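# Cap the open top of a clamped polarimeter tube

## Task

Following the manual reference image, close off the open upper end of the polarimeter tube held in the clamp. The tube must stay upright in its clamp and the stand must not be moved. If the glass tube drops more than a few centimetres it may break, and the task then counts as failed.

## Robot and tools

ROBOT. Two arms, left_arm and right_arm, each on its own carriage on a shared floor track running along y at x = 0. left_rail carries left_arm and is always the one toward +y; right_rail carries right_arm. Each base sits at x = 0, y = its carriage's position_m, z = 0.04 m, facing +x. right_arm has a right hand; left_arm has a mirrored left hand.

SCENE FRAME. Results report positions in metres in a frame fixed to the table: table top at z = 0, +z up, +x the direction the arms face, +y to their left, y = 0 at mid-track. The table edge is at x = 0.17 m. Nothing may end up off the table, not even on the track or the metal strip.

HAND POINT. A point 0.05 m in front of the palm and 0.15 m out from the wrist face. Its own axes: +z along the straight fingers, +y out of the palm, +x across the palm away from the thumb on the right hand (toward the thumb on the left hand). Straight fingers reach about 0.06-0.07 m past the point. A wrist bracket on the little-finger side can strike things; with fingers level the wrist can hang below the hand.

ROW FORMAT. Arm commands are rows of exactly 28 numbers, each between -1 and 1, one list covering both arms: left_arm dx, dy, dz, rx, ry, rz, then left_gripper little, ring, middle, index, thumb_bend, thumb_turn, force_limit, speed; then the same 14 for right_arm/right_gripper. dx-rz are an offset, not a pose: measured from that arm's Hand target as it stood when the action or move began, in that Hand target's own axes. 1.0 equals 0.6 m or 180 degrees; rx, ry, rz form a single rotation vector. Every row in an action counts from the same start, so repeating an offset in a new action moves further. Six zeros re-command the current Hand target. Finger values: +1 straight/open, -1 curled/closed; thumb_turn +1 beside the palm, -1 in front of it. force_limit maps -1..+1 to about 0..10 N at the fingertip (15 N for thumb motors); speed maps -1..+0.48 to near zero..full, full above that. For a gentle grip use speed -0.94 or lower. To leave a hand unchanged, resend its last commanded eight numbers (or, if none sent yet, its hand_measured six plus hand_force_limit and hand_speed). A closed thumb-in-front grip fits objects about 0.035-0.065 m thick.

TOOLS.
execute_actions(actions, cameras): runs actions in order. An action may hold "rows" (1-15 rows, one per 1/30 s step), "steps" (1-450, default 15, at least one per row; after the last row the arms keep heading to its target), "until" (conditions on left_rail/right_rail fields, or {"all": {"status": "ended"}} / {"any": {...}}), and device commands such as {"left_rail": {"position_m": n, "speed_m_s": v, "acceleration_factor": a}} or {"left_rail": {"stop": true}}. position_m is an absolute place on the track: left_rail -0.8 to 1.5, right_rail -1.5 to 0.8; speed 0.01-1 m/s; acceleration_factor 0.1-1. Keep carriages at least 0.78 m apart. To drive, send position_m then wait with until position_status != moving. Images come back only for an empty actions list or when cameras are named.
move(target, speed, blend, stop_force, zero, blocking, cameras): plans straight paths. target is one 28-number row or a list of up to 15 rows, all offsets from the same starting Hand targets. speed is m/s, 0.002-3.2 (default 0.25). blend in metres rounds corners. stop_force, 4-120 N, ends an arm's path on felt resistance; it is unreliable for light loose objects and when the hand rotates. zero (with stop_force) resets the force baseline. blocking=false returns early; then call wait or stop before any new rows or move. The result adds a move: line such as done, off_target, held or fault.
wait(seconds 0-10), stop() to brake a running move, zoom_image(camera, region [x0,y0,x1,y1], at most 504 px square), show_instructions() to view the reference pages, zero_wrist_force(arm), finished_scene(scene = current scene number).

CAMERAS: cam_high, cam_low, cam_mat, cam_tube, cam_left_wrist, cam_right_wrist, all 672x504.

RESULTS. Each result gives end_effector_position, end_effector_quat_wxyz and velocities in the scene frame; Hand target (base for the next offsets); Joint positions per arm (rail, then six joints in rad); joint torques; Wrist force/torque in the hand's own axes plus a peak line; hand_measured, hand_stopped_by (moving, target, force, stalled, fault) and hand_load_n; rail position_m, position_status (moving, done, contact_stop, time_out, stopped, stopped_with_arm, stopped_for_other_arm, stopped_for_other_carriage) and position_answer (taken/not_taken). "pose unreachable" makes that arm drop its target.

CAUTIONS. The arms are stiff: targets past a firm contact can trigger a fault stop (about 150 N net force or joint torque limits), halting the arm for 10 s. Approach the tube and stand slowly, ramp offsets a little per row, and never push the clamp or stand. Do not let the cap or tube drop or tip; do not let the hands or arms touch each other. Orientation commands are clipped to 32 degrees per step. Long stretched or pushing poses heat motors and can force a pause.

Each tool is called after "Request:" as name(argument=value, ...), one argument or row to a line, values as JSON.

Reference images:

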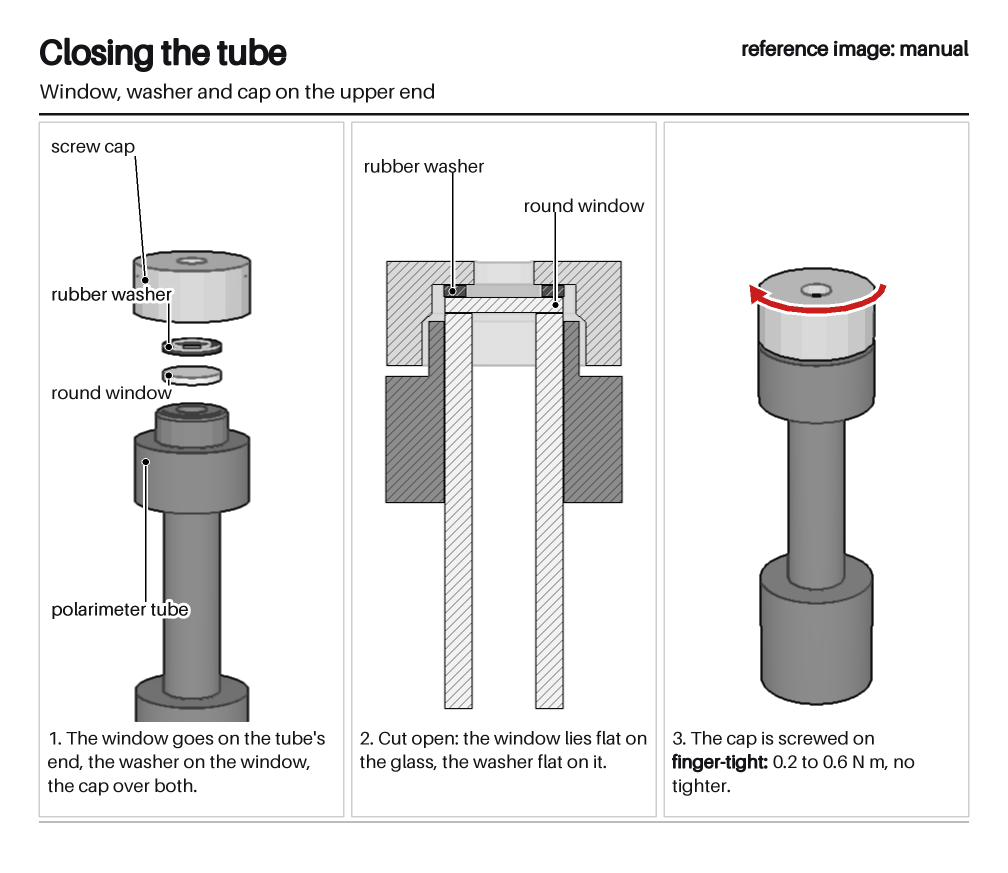

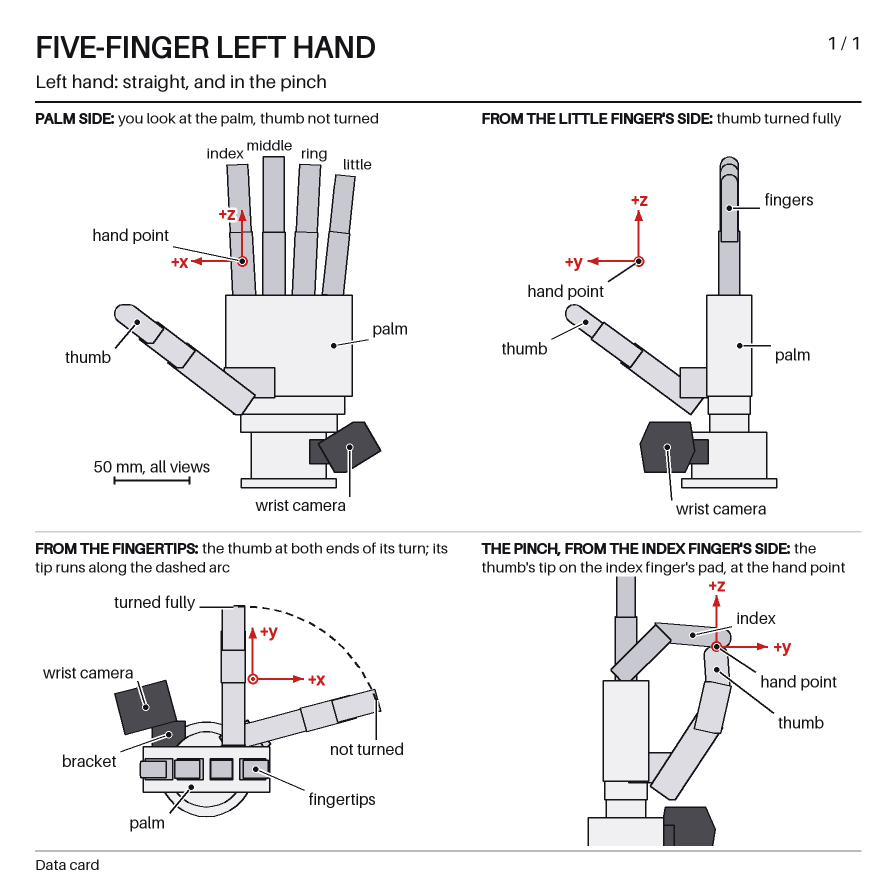

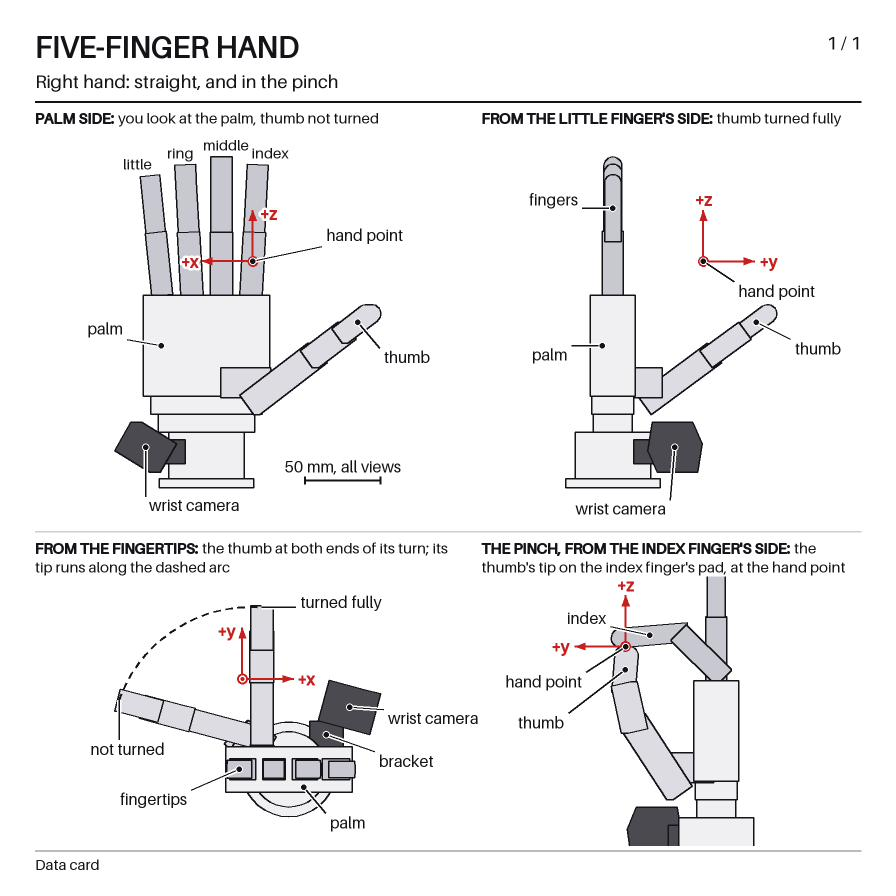

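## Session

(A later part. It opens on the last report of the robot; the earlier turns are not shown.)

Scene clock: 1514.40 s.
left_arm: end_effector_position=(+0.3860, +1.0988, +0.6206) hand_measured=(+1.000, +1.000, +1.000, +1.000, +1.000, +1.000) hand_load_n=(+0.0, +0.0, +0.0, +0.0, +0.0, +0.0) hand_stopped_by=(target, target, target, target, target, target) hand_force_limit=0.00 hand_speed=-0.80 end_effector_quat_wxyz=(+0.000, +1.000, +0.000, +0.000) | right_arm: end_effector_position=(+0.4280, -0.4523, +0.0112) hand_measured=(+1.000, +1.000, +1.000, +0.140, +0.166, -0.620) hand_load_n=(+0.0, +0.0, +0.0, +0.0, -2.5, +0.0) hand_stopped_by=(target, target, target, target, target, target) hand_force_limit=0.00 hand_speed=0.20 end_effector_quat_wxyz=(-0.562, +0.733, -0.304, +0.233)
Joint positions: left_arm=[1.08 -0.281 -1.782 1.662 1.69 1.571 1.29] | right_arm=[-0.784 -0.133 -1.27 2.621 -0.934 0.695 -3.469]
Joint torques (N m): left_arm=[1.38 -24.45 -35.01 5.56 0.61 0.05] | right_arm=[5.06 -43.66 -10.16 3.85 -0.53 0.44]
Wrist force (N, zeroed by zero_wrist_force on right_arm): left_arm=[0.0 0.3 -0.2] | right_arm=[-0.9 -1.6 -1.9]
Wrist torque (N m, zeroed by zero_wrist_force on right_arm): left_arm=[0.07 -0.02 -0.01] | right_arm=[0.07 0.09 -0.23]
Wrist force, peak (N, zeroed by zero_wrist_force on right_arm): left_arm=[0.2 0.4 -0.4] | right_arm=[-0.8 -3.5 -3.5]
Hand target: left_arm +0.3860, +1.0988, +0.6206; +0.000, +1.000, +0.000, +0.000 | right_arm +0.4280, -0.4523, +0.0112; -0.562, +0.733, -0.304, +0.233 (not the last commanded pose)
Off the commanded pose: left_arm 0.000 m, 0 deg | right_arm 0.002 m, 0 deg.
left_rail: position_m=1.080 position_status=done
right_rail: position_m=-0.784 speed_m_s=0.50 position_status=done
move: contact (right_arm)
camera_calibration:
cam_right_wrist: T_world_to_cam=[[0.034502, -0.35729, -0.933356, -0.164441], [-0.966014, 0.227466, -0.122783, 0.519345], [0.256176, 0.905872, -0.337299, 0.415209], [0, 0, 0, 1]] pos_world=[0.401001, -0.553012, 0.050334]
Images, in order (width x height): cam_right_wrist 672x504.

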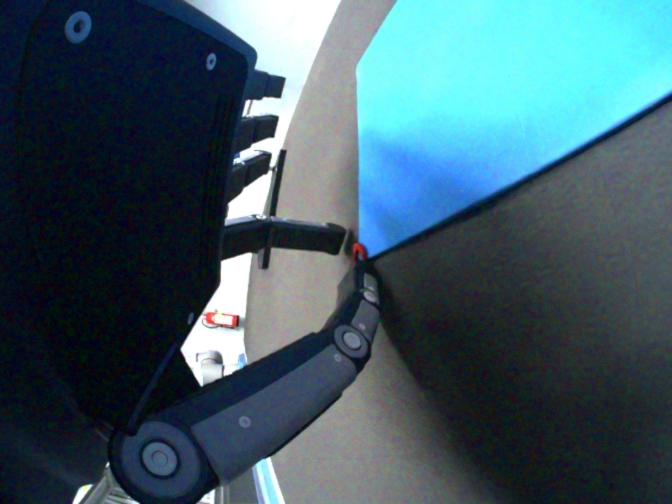

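Request:
execute_actions(
  actions=[
    {"rows":[[0,0,0,0,0,0,1,1,1,1,1,1,0,-0.8,0,0,0,0,0,0,1,1,1,-0.12,0.166,-0.62,0,-0.93]],"steps":90},
  ],
  cameras=["cam_right_wrist"],
)

Request:
zoom_image(
  camera="cam_right_wrist",
  region=[310, 220, 430, 320],
)

Scene clock: 1522.27 s.
left_arm: end_effector_position=(+0.3860, +1.0988, +0.6206) hand_measured=(+1.000, +1.000, +1.000, +1.000, +1.000, +1.000) hand_load_n=(+0.0, +0.0, +0.0, +0.0, +0.0, +0.0) hand_stopped_by=(target, target, target, target, target, target) hand_force_limit=0.00 hand_speed=-0.80 end_effector_quat_wxyz=(+0.000, +1.000, +0.000, +0.000) | right_arm: end_effector_position=(+0.4280, -0.4523, +0.0112) hand_measured=(+1.000, +1.000, +1.000, -0.074, +0.166, -0.620) hand_load_n=(+0.0, +0.0, +0.0, +6.0, -1.0, +0.0) hand_stopped_by=(target, target, target, force, target, target) hand_force_limit=0.00 hand_speed=-0.93 end_effector_quat_wxyz=(-0.562, +0.733, -0.304, +0.233)
Joint positions: left_arm=[1.08 -0.281 -1.782 1.662 1.69 1.571 1.29] | right_arm=[-0.784 -0.133 -1.27 2.621 -0.934 0.695 -3.469]
Joint torques (N m): left_arm=[3.82 -24.54 -34.77 5.94 0.67 0.1] | right_arm=[5 -37.58 -12.4 3.79 -0.23 2.2]
Wrist force (N, zeroed by zero_wrist_force on right_arm): left_arm=[0.0 0.0 -0.2] | right_arm=[-0.3 -3.6 -1.0]
Wrist torque (N m, zeroed by zero_wrist_force on right_arm): left_arm=[0.01 -0.02 -0.01] | right_arm=[0.11 0.02 -0.21]
Wrist force, peak (N, zeroed by zero_wrist_force on right_arm): left_arm=[0.5 0.2 -0.6] | right_arm=[-0.3 -4.6 -1.1]
Hand target: left_arm +0.3860, +1.0988, +0.6206; +0.000, +1.000, +0.000, +0.000 | right_arm +0.4280, -0.4523, +0.0112; -0.562, +0.733, -0.304, +0.233
Off the commanded pose: left_arm 0.000 m, 0 deg | right_arm 0.000 m, 0 deg.
left_rail: position_m=1.080 position_status=done
right_rail: position_m=-0.784 speed_m_s=0.50 position_status=done
camera_calibration:
cam_right_wrist: T_world_to_cam=[[0.034502, -0.35729, -0.933356, -0.164348], [-0.966014, 0.227466, -0.122783, 0.519357], [0.256176, 0.905872, -0.337299, 0.415243], [0, 0, 0, 1]] pos_world=[0.401001, -0.553012, 0.050434]
Images, in order (width x height): cam_right_wrist 672x504.

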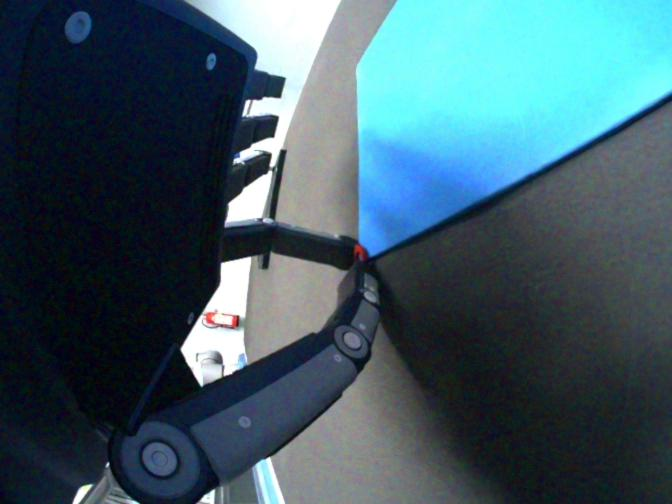

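Scaled by 4.200 from the camera's 672x504 image, which has a finer 960x720 frame.

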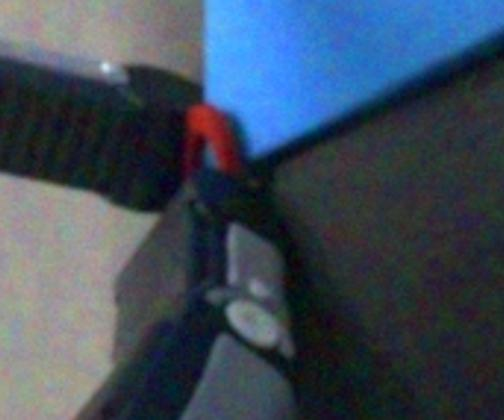

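Request:
move(
  target=[0,0,0,0,0,0,1,1,1,1,1,1,0,-0.8,0,-0.0402,-0.0108,0,0,0,1,1,1,-0.12,0.166,-0.62,0,-0.93],
  speed=0.02,
  cameras=["cam_right_wrist"],
)

Request:
zoom_image(
  camera="cam_right_wrist",
  region=[310, 220, 430, 320],
)

Scene clock: 1528.70 s.
left_arm: end_effector_position=(+0.3860, +1.0988, +0.6206) hand_measured=(+1.000, +1.000, +1.000, +1.000, +1.000, +1.000) hand_load_n=(+0.0, +0.0, +0.0, +0.0, +0.0, +0.0) hand_stopped_by=(target, target, target, target, target, target) hand_force_limit=0.00 hand_speed=-0.80 end_effector_quat_wxyz=(+0.000, +1.000, +0.000, +0.000) | right_arm: end_effector_position=(+0.4280, -0.4523, +0.0361) hand_measured=(+1.000, +1.000, +1.000, -0.074, +0.166, -0.620) hand_load_n=(+0.0, +0.0, +0.0, +5.0, +3.0, +0.0) hand_stopped_by=(target, target, target, force, target, target) hand_force_limit=0.00 hand_speed=-0.93 end_effector_quat_wxyz=(-0.562, +0.733, -0.304, +0.233)
Joint positions: left_arm=[1.08 -0.281 -1.782 1.662 1.69 1.571 1.29] | right_arm=[-0.784 -0.133 -1.349 2.615 -0.85 0.695 -3.469]
Joint torques (N m): left_arm=[-0.02 -26.38 -34.45 5.77 0.68 0] | right_arm=[3.78 -43.12 -22.1 3.62 0.65 -1.78]
Wrist force (N, zeroed by zero_wrist_force on right_arm): left_arm=[0.0 0.0 0.0] | right_arm=[-0.3 0.8 0.2]
Wrist torque (N m, zeroed by zero_wrist_force on right_arm): left_arm=[0.00 0.00 0.00] | right_arm=[0.05 0.00 -0.18]
Wrist force, peak (N, zeroed by zero_wrist_force on right_arm): left_arm=[-0.1 0.2 -0.7] | right_arm=[0.2 -4.7 -0.4]
Hand target: left_arm +0.3860, +1.0988, +0.6206; +0.000, +1.000, +0.000, +0.000 | right_arm +0.4280, -0.4523, +0.0362; -0.562, +0.733, -0.304, +0.233
Off the commanded pose: left_arm 0.000 m, 0 deg | right_arm 0.000 m, 0 deg.
left_rail: position_m=1.080 position_status=done
right_rail: position_m=-0.784 speed_m_s=0.50 position_status=done
move: done
camera_calibration:
cam_right_wrist: T_world_to_cam=[[0.034502, -0.35729, -0.933356, -0.141201], [-0.966014, 0.227466, -0.122783, 0.522402], [0.256176, 0.905872, -0.337299, 0.423608], [0, 0, 0, 1]] pos_world=[0.401001, -0.553012, 0.075234]
Images, in order (width x height): cam_right_wrist 672x504.

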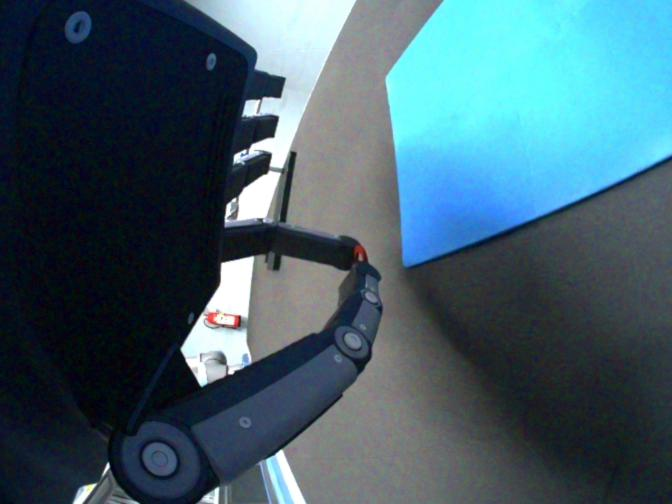

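Scaled by 4.200 from the camera's 672x504 image, which has a finer 960x720 frame.

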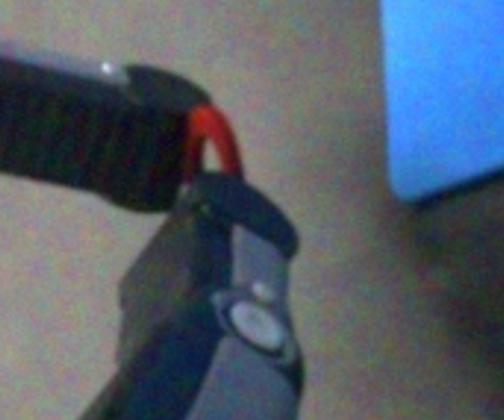

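Request:
move(
  target=[
    [0,0,0,0,0,0,1,1,1,1,1,1,0,-0.8,0,-0.0805,-0.0216,0,0,0,1,1,1,-0.12,0.166,-0.62,0,-0.93],
    [0,0,0,0,0,0,1,1,1,1,1,1,0,-0.8,0.1797,-0.472,-0.2602,0,0.2415,0.0647,1,1,1,-0.12,0.166,-0.62,0,-0.93],
  ],
  speed=0.2,
  blend=[0.03,0],
)

Request:
execute_actions(
  actions=[
    {"right_rail":{"position_m":-0.18,"speed_m_s":0.35,"acceleration_factor":0.3},"steps":150,"until":{"right_rail":{"position_status":["!=","moving"]}}},
  ],
)

Request:
move(
  target=[0,0,0,0,0,0,1,1,1,1,1,1,0,-0.8,-0.0197,0.0958,0.2221,0,0,0,1,1,1,-0.12,0.166,-0.62,0,-0.93],
  speed=0.12,
  cameras=["cam_tube","cam_right_wrist"],
)

Request:
zoom_image(
  camera="cam_tube",
  region=[220, 60, 400, 210],
)

Scene clock: 1541.60 s.
left_arm: end_effector_position=(+0.3860, +1.0988, +0.6206) hand_measured=(+1.000, +1.000, +1.000, +1.000, +1.000, +1.000) hand_load_n=(+0.0, +0.0, +0.0, +0.0, +0.0, +0.0) hand_stopped_by=(target, target, target, target, target, target) hand_force_limit=0.00 hand_speed=-0.80 end_effector_quat_wxyz=(+0.000, +1.000, +0.000, +0.000) | right_arm: end_effector_position=(+0.4496, -0.5833, +0.3501) hand_measured=(+1.000, +1.000, +1.000, -0.074, +0.166, -0.620) hand_load_n=(+0.0, +0.0, +0.5, +4.5, +3.0, -0.5) hand_stopped_by=(target, target, target, force, target, target) hand_force_limit=0.00 hand_speed=-0.93 end_effector_quat_wxyz=(-0.430, +0.561, -0.561, +0.430)
Joint positions: left_arm=[1.08 -0.281 -1.782 1.662 1.69 1.571 1.29] | right_arm=[-0.784 -0.021 -2.113 2.383 -0.007 1.55 -3.147]
Joint torques (N m): left_arm=[-1.91 -26.19 -34.15 5.96 0.88 0.07] | right_arm=[18.64 9.32 -55.38 2.85 3.63 2.02]
Wrist force (N, zeroed by zero_wrist_force on right_arm): left_arm=[0.6 0.1 -0.2] | right_arm=[-0.1 0.5 0.0]
Wrist torque (N m, zeroed by zero_wrist_force on right_arm): left_arm=[0.03 -0.09 0.02] | right_arm=[0.05 0.01 -0.21]
Wrist force, peak (N, zeroed by zero_wrist_force on right_arm): left_arm=[-0.5 0.5 -0.4] | right_arm=[-1.0 1.9 -0.5]
Hand target: left_arm +0.3860, +1.0988, +0.6206; +0.000, +1.000, +0.000, +0.000 | right_arm +0.4496, -0.5833, +0.3501; -0.430, +0.561, -0.561, +0.430
Off the commanded pose: left_arm 0.000 m, 0 deg | right_arm 0.000 m, 0 deg.
left_rail: position_m=1.080 position_status=done
right_rail: position_m=-0.784 speed_m_s=0.50 position_status=done
move: done; blend cut to 0.025 m at target 1

Scene clock: 1544.47 s.
left_arm: end_effector_position=(+0.3860, +1.0988, +0.6206) hand_measured=(+1.000, +1.000, +1.000, +1.000, +1.000, +1.000) hand_load_n=(+0.0, +0.0, +0.0, +0.0, +0.0, +0.0) hand_stopped_by=(target, target, target, target, target, target) hand_force_limit=0.00 hand_speed=-0.80 end_effector_quat_wxyz=(+0.000, +1.000, +0.000, +0.000) | right_arm: end_effector_position=(+0.4496, +0.0206, +0.3501) hand_measured=(+1.000, +1.000, +1.000, -0.074, +0.166, -0.620) hand_load_n=(+0.0, +0.0, +0.0, +4.5, +3.0, +0.0) hand_stopped_by=(target, target, target, force, target, target) hand_force_limit=0.00 hand_speed=-0.93 end_effector_quat_wxyz=(-0.430, +0.561, -0.561, +0.430)
Joint positions: left_arm=[1.08 -0.281 -1.782 1.662 1.69 1.571 1.29] | right_arm=[-0.18 -0.021 -2.113 2.383 -0.007 1.55 -3.147]
Joint torques (N m): left_arm=[1.91 -29.38 -34.17 5.73 0.75 -0.06] | right_arm=[16.38 17.39 -50.15 0.26 3.67 2.89]
Wrist force (N, zeroed by zero_wrist_force on right_arm): left_arm=[-0.1 0.3 -0.2] | right_arm=[-0.6 0.6 -0.2]
Wrist torque (N m, zeroed by zero_wrist_force on right_arm): left_arm=[0.06 0.00 -0.03] | right_arm=[0.08 0.09 -0.23]
Wrist force, peak (N, zeroed by zero_wrist_force on right_arm): left_arm=[-0.1 0.7 -0.6] | right_arm=[0.1 1.4 0.2]
Hand target: left_arm +0.3860, +1.0988, +0.6206; +0.000, +1.000, +0.000, +0.000 | right_arm +0.4496, +0.0206, +0.3501; -0.430, +0.561, -0.561, +0.430
Off the commanded pose: left_arm 0.000 m, 0 deg | right_arm 0.000 m, 0 deg.
left_rail: position_m=1.080 position_status=done
right_rail: position_m=-0.180 speed_m_s=0.35 position_status=done

Scene clock: 1546.33 s.
left_arm: end_effector_position=(+0.3860, +1.0988, +0.6206) hand_measured=(+1.000, +1.000, +1.000, +1.000, +1.000, +1.000) hand_load_n=(+0.0, +0.0, +0.0, +0.5, +0.0, +0.0) hand_stopped_by=(target, target, target, target, target, target) hand_force_limit=0.00 hand_speed=-0.80 end_effector_quat_wxyz=(+0.000, +1.000, +0.000, +0.000) | right_arm: end_effector_position=(+0.5633, +0.0325, +0.2601) hand_measured=(+1.000, +1.000, +1.000, -0.074, +0.166, -0.620) hand_load_n=(+0.0, +0.0, +0.0, +5.0, +2.5, -0.5) hand_stopped_by=(target, target, target, force, target, target) hand_force_limit=0.00 hand_speed=-0.93 end_effector_quat_wxyz=(-0.430, +0.561, -0.561, +0.430)
Joint positions: left_arm=[1.08 -0.281 -1.782 1.662 1.69 1.571 1.29] | right_arm=[-0.18 0.023 -1.765 2.356 -0.329 1.593 -3.136]
Joint torques (N m): left_arm=[-1.13 -24.73 -34.18 5.6 0.55 -0.1] | right_arm=[18.42 -0.49 -48.61 -3.47 3.58 2.36]
Wrist force (N, zeroed by zero_wrist_force on right_arm): left_arm=[0.2 0.2 -0.1] | right_arm=[-0.7 0.6 -0.5]
Wrist torque (N m, zeroed by zero_wrist_force on right_arm): left_arm=[0.05 -0.03 -0.01] | right_arm=[0.09 0.11 -0.23]
Wrist force, peak (N, zeroed by zero_wrist_force on right_arm): left_arm=[0.2 0.2 -0.6] | right_arm=[-0.9 1.0 0.4]
Hand target: left_arm +0.3860, +1.0988, +0.6206; +0.000, +1.000, +0.000, +0.000 | right_arm +0.5634, +0.0325, +0.2601; -0.430, +0.561, -0.561, +0.430
Off the commanded pose: left_arm 0.000 m, 0 deg | right_arm 0.000 m, 0 deg.
left_rail: position_m=1.080 position_status=done
right_rail: position_m=-0.180 speed_m_s=0.35 position_status=done
move: done
camera_calibration:
cam_right_wrist: T_world_to_cam=[[-0.228363, -0.277502, -0.93319, 0.381908], [-0.522227, 0.843869, -0.123145, 0.300458], [0.821663, 0.459215, -0.337627, -0.278592], [0, 0, 0, 1]] pos_world=[0.473029, -0.0196337, 0.299332]
Images, in order (width x height): cam_tube 672x504, cam_right_wrist 672x504.

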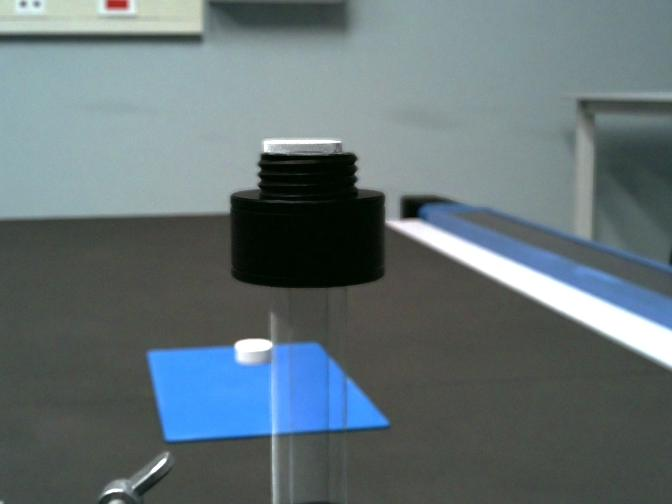

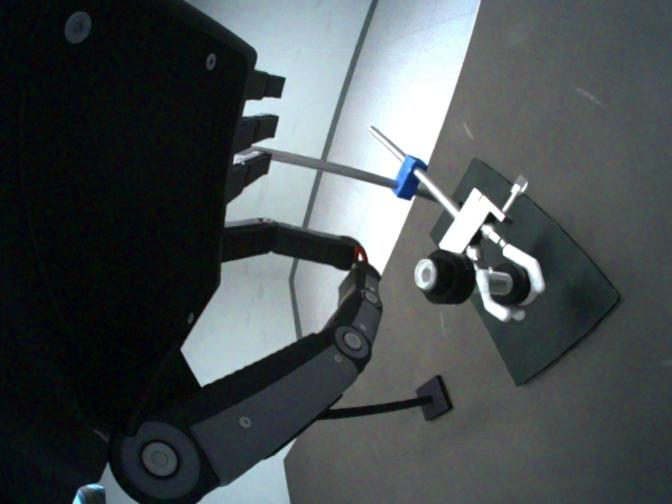

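Scaled by 2.800 from the camera's 672x504 image, which has a finer 960x720 frame.

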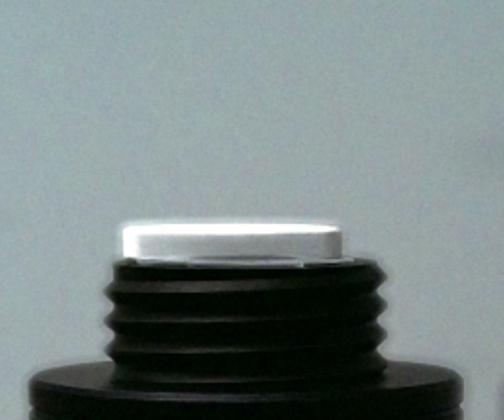

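Request:
move(
  target=[0,0,0,0,0,0,1,1,1,1,1,1,0,-0.8,-0.003,0.0521,0.01224,0,0,0,1,1,1,-0.12,0.166,-0.62,0,-0.93],
  speed=0.05,
  cameras=["cam_tube","cam_right_wrist"],
)

Request:
zoom_image(
  camera="cam_tube",
  region=[240, 80, 380, 200],
)

Request:
zoom_image(
  camera="cam_right_wrist",
  region=[330, 220, 410, 290],
)

Scene clock: 1573.63 s.
left_arm: end_effector_position=(+0.3860, +1.0988, +0.6206) hand_measured=(+1.000, +1.000, +1.000, +1.000, +1.000, +1.000) hand_load_n=(+0.0, +0.0, +0.0, +0.0, +0.0, +0.0) hand_stopped_by=(target, target, target, target, target, target) hand_force_limit=0.00 hand_speed=-0.80 end_effector_quat_wxyz=(+0.000, +1.000, +0.000, +0.000) | right_arm: end_effector_position=(+0.5624, +0.0343, +0.2281) hand_measured=(+1.000, +1.000, +1.000, -0.074, +0.166, -0.620) hand_load_n=(+0.0, +0.0, +0.0, +4.5, +3.0, -0.5) hand_stopped_by=(target, target, target, force, target, target) hand_force_limit=0.00 hand_speed=-0.93 end_effector_quat_wxyz=(-0.430, +0.561, -0.561, +0.430)
Joint positions: left_arm=[1.08 -0.281 -1.782 1.662 1.69 1.571 1.29] | right_arm=[-0.18 0.029 -1.721 2.391 -0.408 1.598 -3.134]
Joint torques (N m): left_arm=[0.67 -25.15 -33.89 5.79 0.44 0.51] | right_arm=[16.72 -2.22 -27.71 -3.31 3.71 2.64]
Wrist force (N, zeroed by zero_wrist_force on right_arm): left_arm=[0.2 0.4 -0.3] | right_arm=[-0.6 0.0 -0.5]
Wrist torque (N m, zeroed by zero_wrist_force on right_arm): left_arm=[0.08 -0.05 0.00] | right_arm=[-0.01 0.09 -0.24]
Wrist force, peak (N, zeroed by zero_wrist_force on right_arm): left_arm=[0.2 0.8 -0.1] | right_arm=[-0.8 1.2 0.0]
Hand target: left_arm +0.3860, +1.0988, +0.6206; +0.000, +1.000, +0.000, +0.000 | right_arm +0.5624, +0.0343, +0.2280; -0.430, +0.561, -0.561, +0.430
Off the commanded pose: left_arm 0.000 m, 0 deg | right_arm 0.000 m, 0 deg.
left_rail: position_m=1.080 position_status=done
right_rail: position_m=-0.180 speed_m_s=0.35 position_status=done
move: done
camera_calibration:
cam_right_wrist: T_world_to_cam=[[-0.228363, -0.277502, -0.93319, 0.35234], [-0.522227, 0.843869, -0.123145, 0.294528], [0.821663, 0.459215, -0.337627, -0.289483], [0, 0, 0, 1]] pos_world=[0.472129, -0.0178337, 0.267332]
Images, in order (width x height): cam_tube 672x504, cam_right_wrist 672x504.

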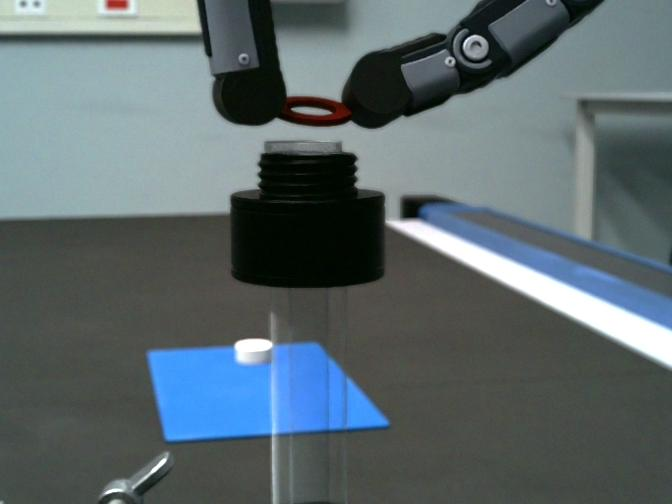

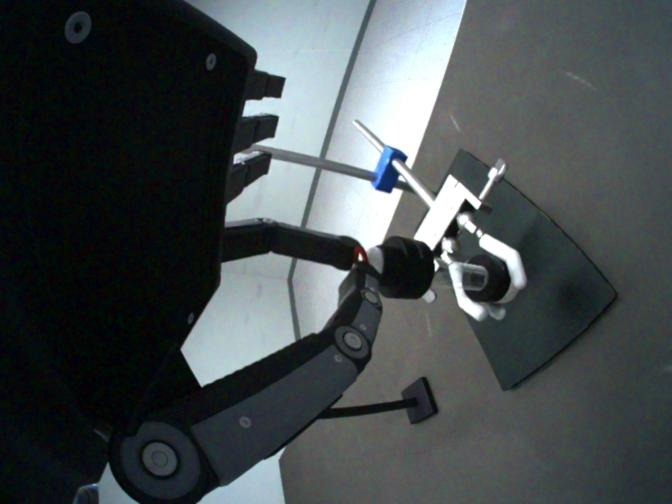

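Scaled by 3.600 from the camera's 672x504 image, which has a finer 960x720 frame.

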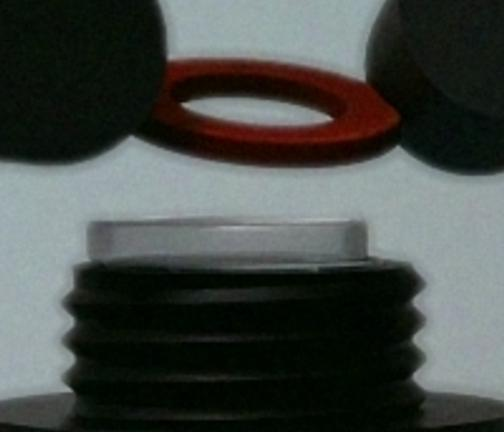

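Scaled by 6.300 from the camera's 672x504 image, which has a finer 960x720 frame.

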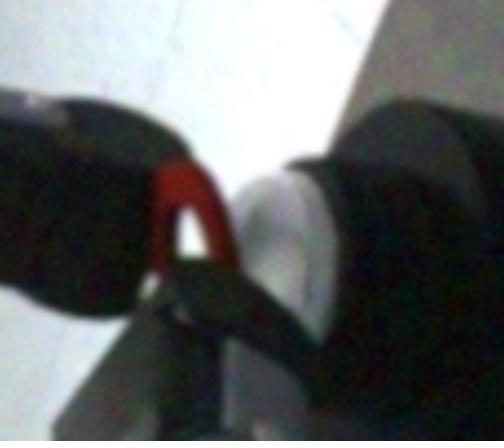

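Request:
move(
  target=[0,0,0,0,0,0,1,1,1,1,1,1,0,-0.8,0,-0.00032,0.00121,0,0,0,1,1,1,-0.12,0.166,-0.62,0,-0.93],
  speed=0.02,
)

Request:
move(
  target=[0,0,0,0,0,0,1,1,1,1,1,1,0,-0.8,0,0.00805,0.00215,0,0,0,1,1,1,-0.12,0.166,-0.62,0,-0.93],
  speed=0.004,
  stop_force=4,
  cameras=["cam_tube","cam_right_wrist"],
)

Request:
zoom_image(
  camera="cam_tube",
  region=[240, 80, 380, 200],
)

Request:
zoom_image(
  camera="cam_right_wrist",
  region=[330, 220, 410, 290],
)

Scene clock: 1603.23 s.
left_arm: end_effector_position=(+0.3860, +1.0988, +0.6206) hand_measured=(+1.000, +1.000, +1.000, +1.000, +1.000, +1.000) hand_load_n=(+0.0, +0.0, +0.0, +0.0, +0.0, +0.0) hand_stopped_by=(target, target, target, target, target, target) hand_force_limit=0.00 hand_speed=-0.80 end_effector_quat_wxyz=(+0.000, +1.000, +0.000, +0.000) | right_arm: end_effector_position=(+0.5631, +0.0343, +0.2280) hand_measured=(+1.000, +1.000, +1.000, -0.074, +0.166, -0.620) hand_load_n=(+0.0, +0.0, +0.0, +5.0, +2.5, -0.5) hand_stopped_by=(target, target, target, force, target, target) hand_force_limit=0.00 hand_speed=-0.93 end_effector_quat_wxyz=(-0.430, +0.561, -0.561, +0.430)
Joint positions: left_arm=[1.08 -0.281 -1.782 1.662 1.69 1.571 1.29] | right_arm=[-0.18 0.029 -1.719 2.391 -0.409 1.598 -3.134]
Joint torques (N m): left_arm=[-0.17 -25.63 -33.5 6 0.39 -0.09] | right_arm=[0.68 -2.1 -46.74 -3.36 0.62 1.49]
Wrist force (N, zeroed by zero_wrist_force on right_arm): left_arm=[0.5 -0.1 0.0] | right_arm=[-0.7 0.5 0.1]
Wrist torque (N m, zeroed by zero_wrist_force on right_arm): left_arm=[-0.01 -0.08 0.02] | right_arm=[0.04 0.10 -0.24]
Wrist force, peak (N, zeroed by zero_wrist_force on right_arm): left_arm=[-0.2 0.2 -0.6] | right_arm=[-1.0 0.8 -0.4]
Hand target: left_arm +0.3860, +1.0988, +0.6206; +0.000, +1.000, +0.000, +0.000 | right_arm +0.5632, +0.0343, +0.2280; -0.430, +0.561, -0.561, +0.430
Off the commanded pose: left_arm 0.000 m, 0 deg | right_arm 0.000 m, 0 deg.
left_rail: position_m=1.080 position_status=done
right_rail: position_m=-0.180 speed_m_s=0.35 position_status=done
move: done

Scene clock: 1605.33 s.
left_arm: end_effector_position=(+0.3860, +1.0988, +0.6206) hand_measured=(+1.000, +1.000, +1.000, +1.000, +1.000, +1.000) hand_load_n=(+0.0, +0.0, +0.0, +0.0, +0.0, +0.0) hand_stopped_by=(target, target, target, target, target, target) hand_force_limit=0.00 hand_speed=-0.80 end_effector_quat_wxyz=(+0.000, +1.000, +0.000, +0.000) | right_arm: end_effector_position=(+0.5632, +0.0343, +0.2230) hand_measured=(+1.000, +1.000, +1.000, -0.074, +0.166, -0.620) hand_load_n=(+0.0, +0.0, +0.0, +5.0, +1.5, -0.5) hand_stopped_by=(target, target, target, force, target, target) hand_force_limit=0.00 hand_speed=-0.93 end_effector_quat_wxyz=(-0.430, +0.561, -0.561, +0.430)
Joint positions: left_arm=[1.08 -0.281 -1.782 1.662 1.69 1.571 1.29] | right_arm=[-0.18 0.029 -1.712 2.396 -0.422 1.598 -3.134]
Joint torques (N m): left_arm=[1.84 -27.6 -34.32 5.68 0.9 0.27] | right_arm=[-10.98 -3.18 -26.36 -2.95 -1.74 -0.43]
Wrist force (N, zeroed by zero_wrist_force on right_arm): left_arm=[-0.3 0.3 0.0] | right_arm=[0.0 -1.6 -0.6]
Wrist torque (N m, zeroed by zero_wrist_force on right_arm): left_arm=[0.05 0.03 -0.03] | right_arm=[0.02 0.06 -0.22]
Wrist force, peak (N, zeroed by zero_wrist_force on right_arm): left_arm=[0.1 0.7 -0.6] | right_arm=[-0.4 -2.1 -0.6]
Hand target: left_arm +0.3860, +1.0988, +0.6206; +0.000, +1.000, +0.000, +0.000 | right_arm +0.5632, +0.0343, +0.2230; -0.430, +0.561, -0.561, +0.430
Off the commanded pose: left_arm 0.000 m, 0 deg | right_arm 0.000 m, 0 deg.
left_rail: position_m=1.080 position_status=done
right_rail: position_m=-0.180 speed_m_s=0.35 position_status=done
move: done
camera_calibration:
cam_right_wrist: T_world_to_cam=[[-0.228346, -0.277491, -0.933197, 0.347641], [-0.522184, 0.843893, -0.123162, 0.294238], [0.821695, 0.459177, -0.337601, -0.291837], [0, 0, 0, 1]] pos_world=[0.472829, -0.0178336, 0.262132]
Images, in order (width x height): cam_tube 672x504, cam_right_wrist 672x504.

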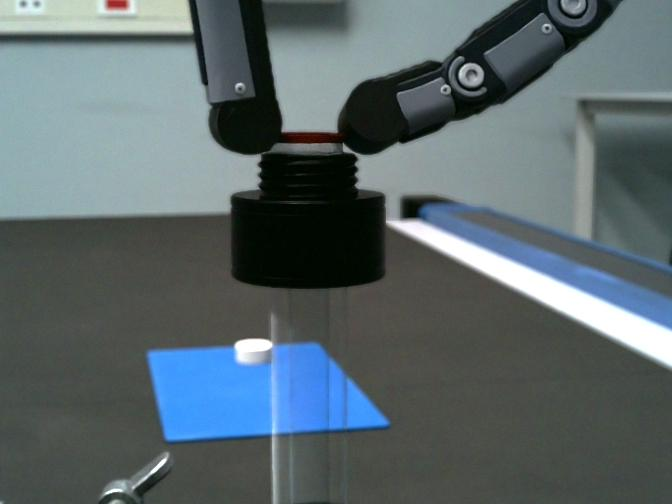

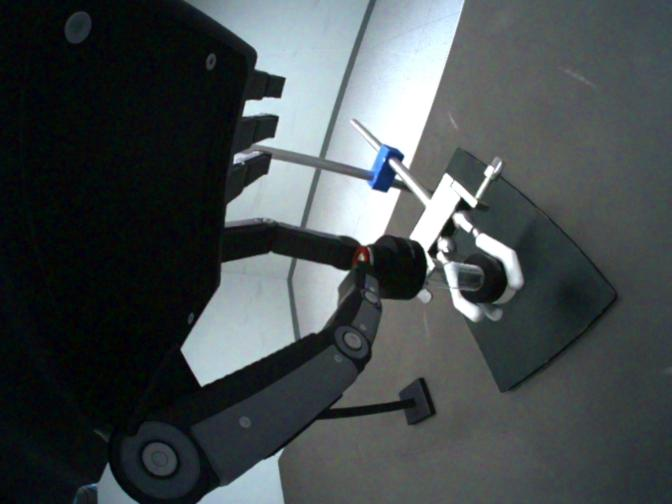

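Scaled by 3.600 from the camera's 672x504 image, which has a finer 960x720 frame.

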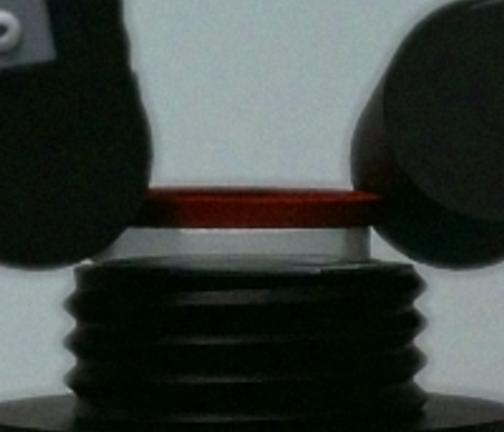

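Scaled by 6.300 from the camera's 672x504 image, which has a finer 960x720 frame.

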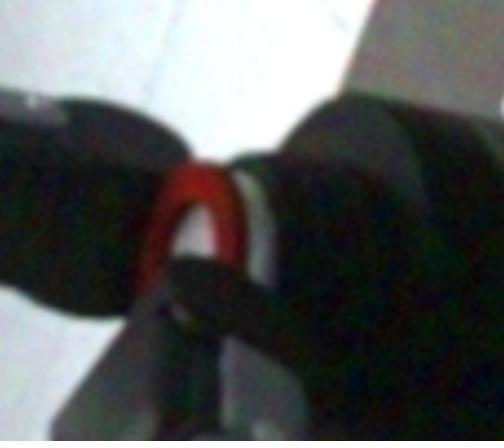

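Request:
execute_actions(
  actions=[
    {"rows":[[0,0,0,0,0,0,1,1,1,1,1,1,0,-0.8,0,0,0,0,0,0,1,1,1,0.16,0.166,-0.62,0,-0.8]],"steps":60},
  ],
  cameras=["cam_tube","cam_right_wrist"],
)

Request:
zoom_image(
  camera="cam_tube",
  region=[240, 80, 380, 200],
)

Request:
zoom_image(
  camera="cam_right_wrist",
  region=[330, 220, 410, 290],
)

Scene clock: 1620.67 s.
left_arm: end_effector_position=(+0.3860, +1.0988, +0.6206) hand_measured=(+1.000, +1.000, +1.000, +1.000, +1.000, +1.000) hand_load_n=(+0.0, +0.0, +0.0, +0.0, +0.0, +0.0) hand_stopped_by=(target, target, target, target, target, target) hand_force_limit=0.00 hand_speed=-0.80 end_effector_quat_wxyz=(+0.000, +1.000, +0.000, +0.000) | right_arm: end_effector_position=(+0.5632, +0.0343, +0.2230) hand_measured=(+1.000, +1.000, +1.000, +0.160, +0.166, -0.620) hand_load_n=(+0.0, +0.0, +0.0, +0.0, +0.0, +0.0) hand_stopped_by=(target, target, target, target, target, target) hand_force_limit=0.00 hand_speed=-0.80 end_effector_quat_wxyz=(-0.430, +0.561, -0.561, +0.430)
Joint positions: left_arm=[1.08 -0.281 -1.782 1.662 1.69 1.571 1.29] | right_arm=[-0.18 0.029 -1.712 2.396 -0.422 1.598 -3.134]
Joint torques (N m): left_arm=[2.43 -25.95 -34.74 5.57 0.68 0.3] | right_arm=[-8.4 -9.64 -38.05 -2.58 -0.83 -0.63]
Wrist force (N, zeroed by zero_wrist_force on right_arm): left_arm=[0.0 0.0 -0.2] | right_arm=[-0.4 0.6 -0.3]
Wrist torque (N m, zeroed by zero_wrist_force on right_arm): left_arm=[0.02 -0.01 -0.01] | right_arm=[0.09 0.07 -0.22]
Wrist force, peak (N, zeroed by zero_wrist_force on right_arm): left_arm=[-0.2 0.7 -0.4] | right_arm=[0.4 -2.5 -1.5]
Hand target: left_arm +0.3860, +1.0988, +0.6206; +0.000, +1.000, +0.000, +0.000 | right_arm +0.5632, +0.0343, +0.2230; -0.430, +0.561, -0.561, +0.430
Off the commanded pose: left_arm 0.000 m, 0 deg | right_arm 0.000 m, 0 deg.
left_rail: position_m=1.080 position_status=done
right_rail: position_m=-0.180 speed_m_s=0.35 position_status=done
camera_calibration:
cam_right_wrist: T_world_to_cam=[[-0.228346, -0.277491, -0.933197, 0.347641], [-0.522184, 0.843893, -0.123162, 0.294238], [0.821695, 0.459177, -0.337601, -0.291837], [0, 0, 0, 1]] pos_world=[0.472829, -0.0178336, 0.262132]
Images, in order (width x height): cam_tube 672x504, cam_right_wrist 672x504.

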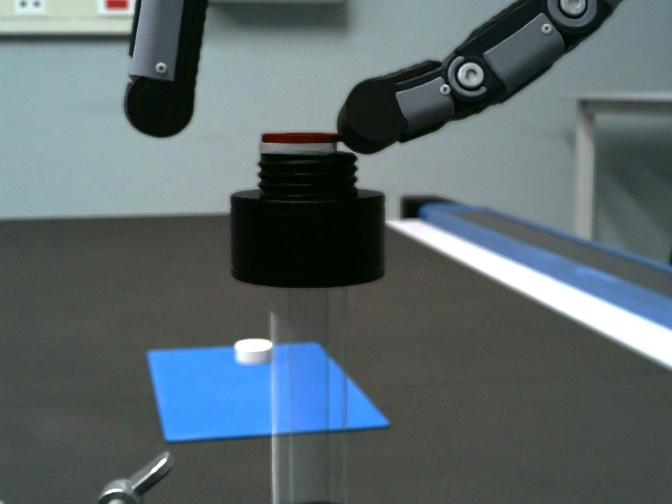

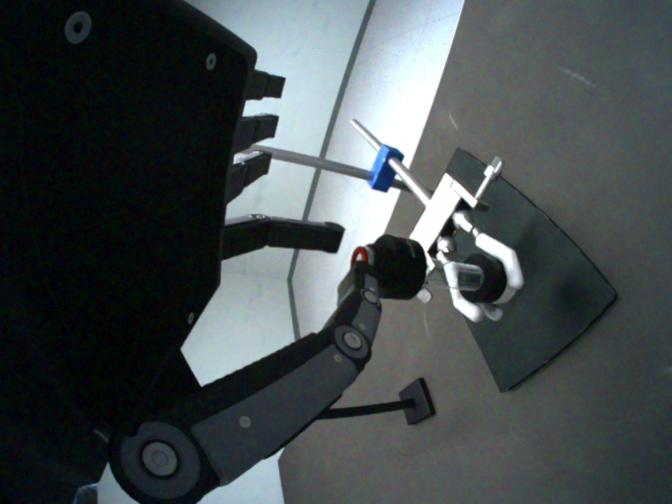

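Scaled by 3.600 from the camera's 672x504 image, which has a finer 960x720 frame.

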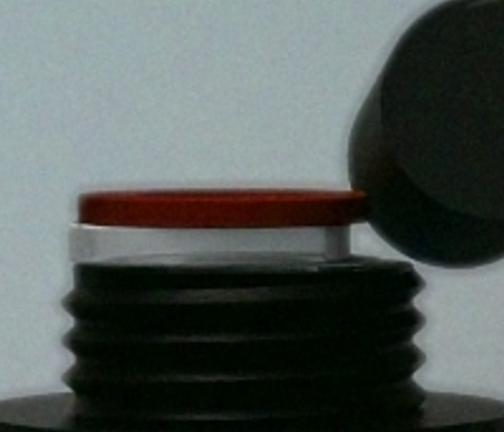

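Scaled by 6.300 from the camera's 672x504 image, which has a finer 960x720 frame.

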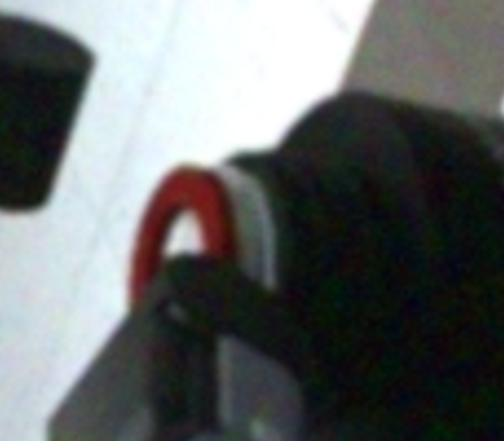

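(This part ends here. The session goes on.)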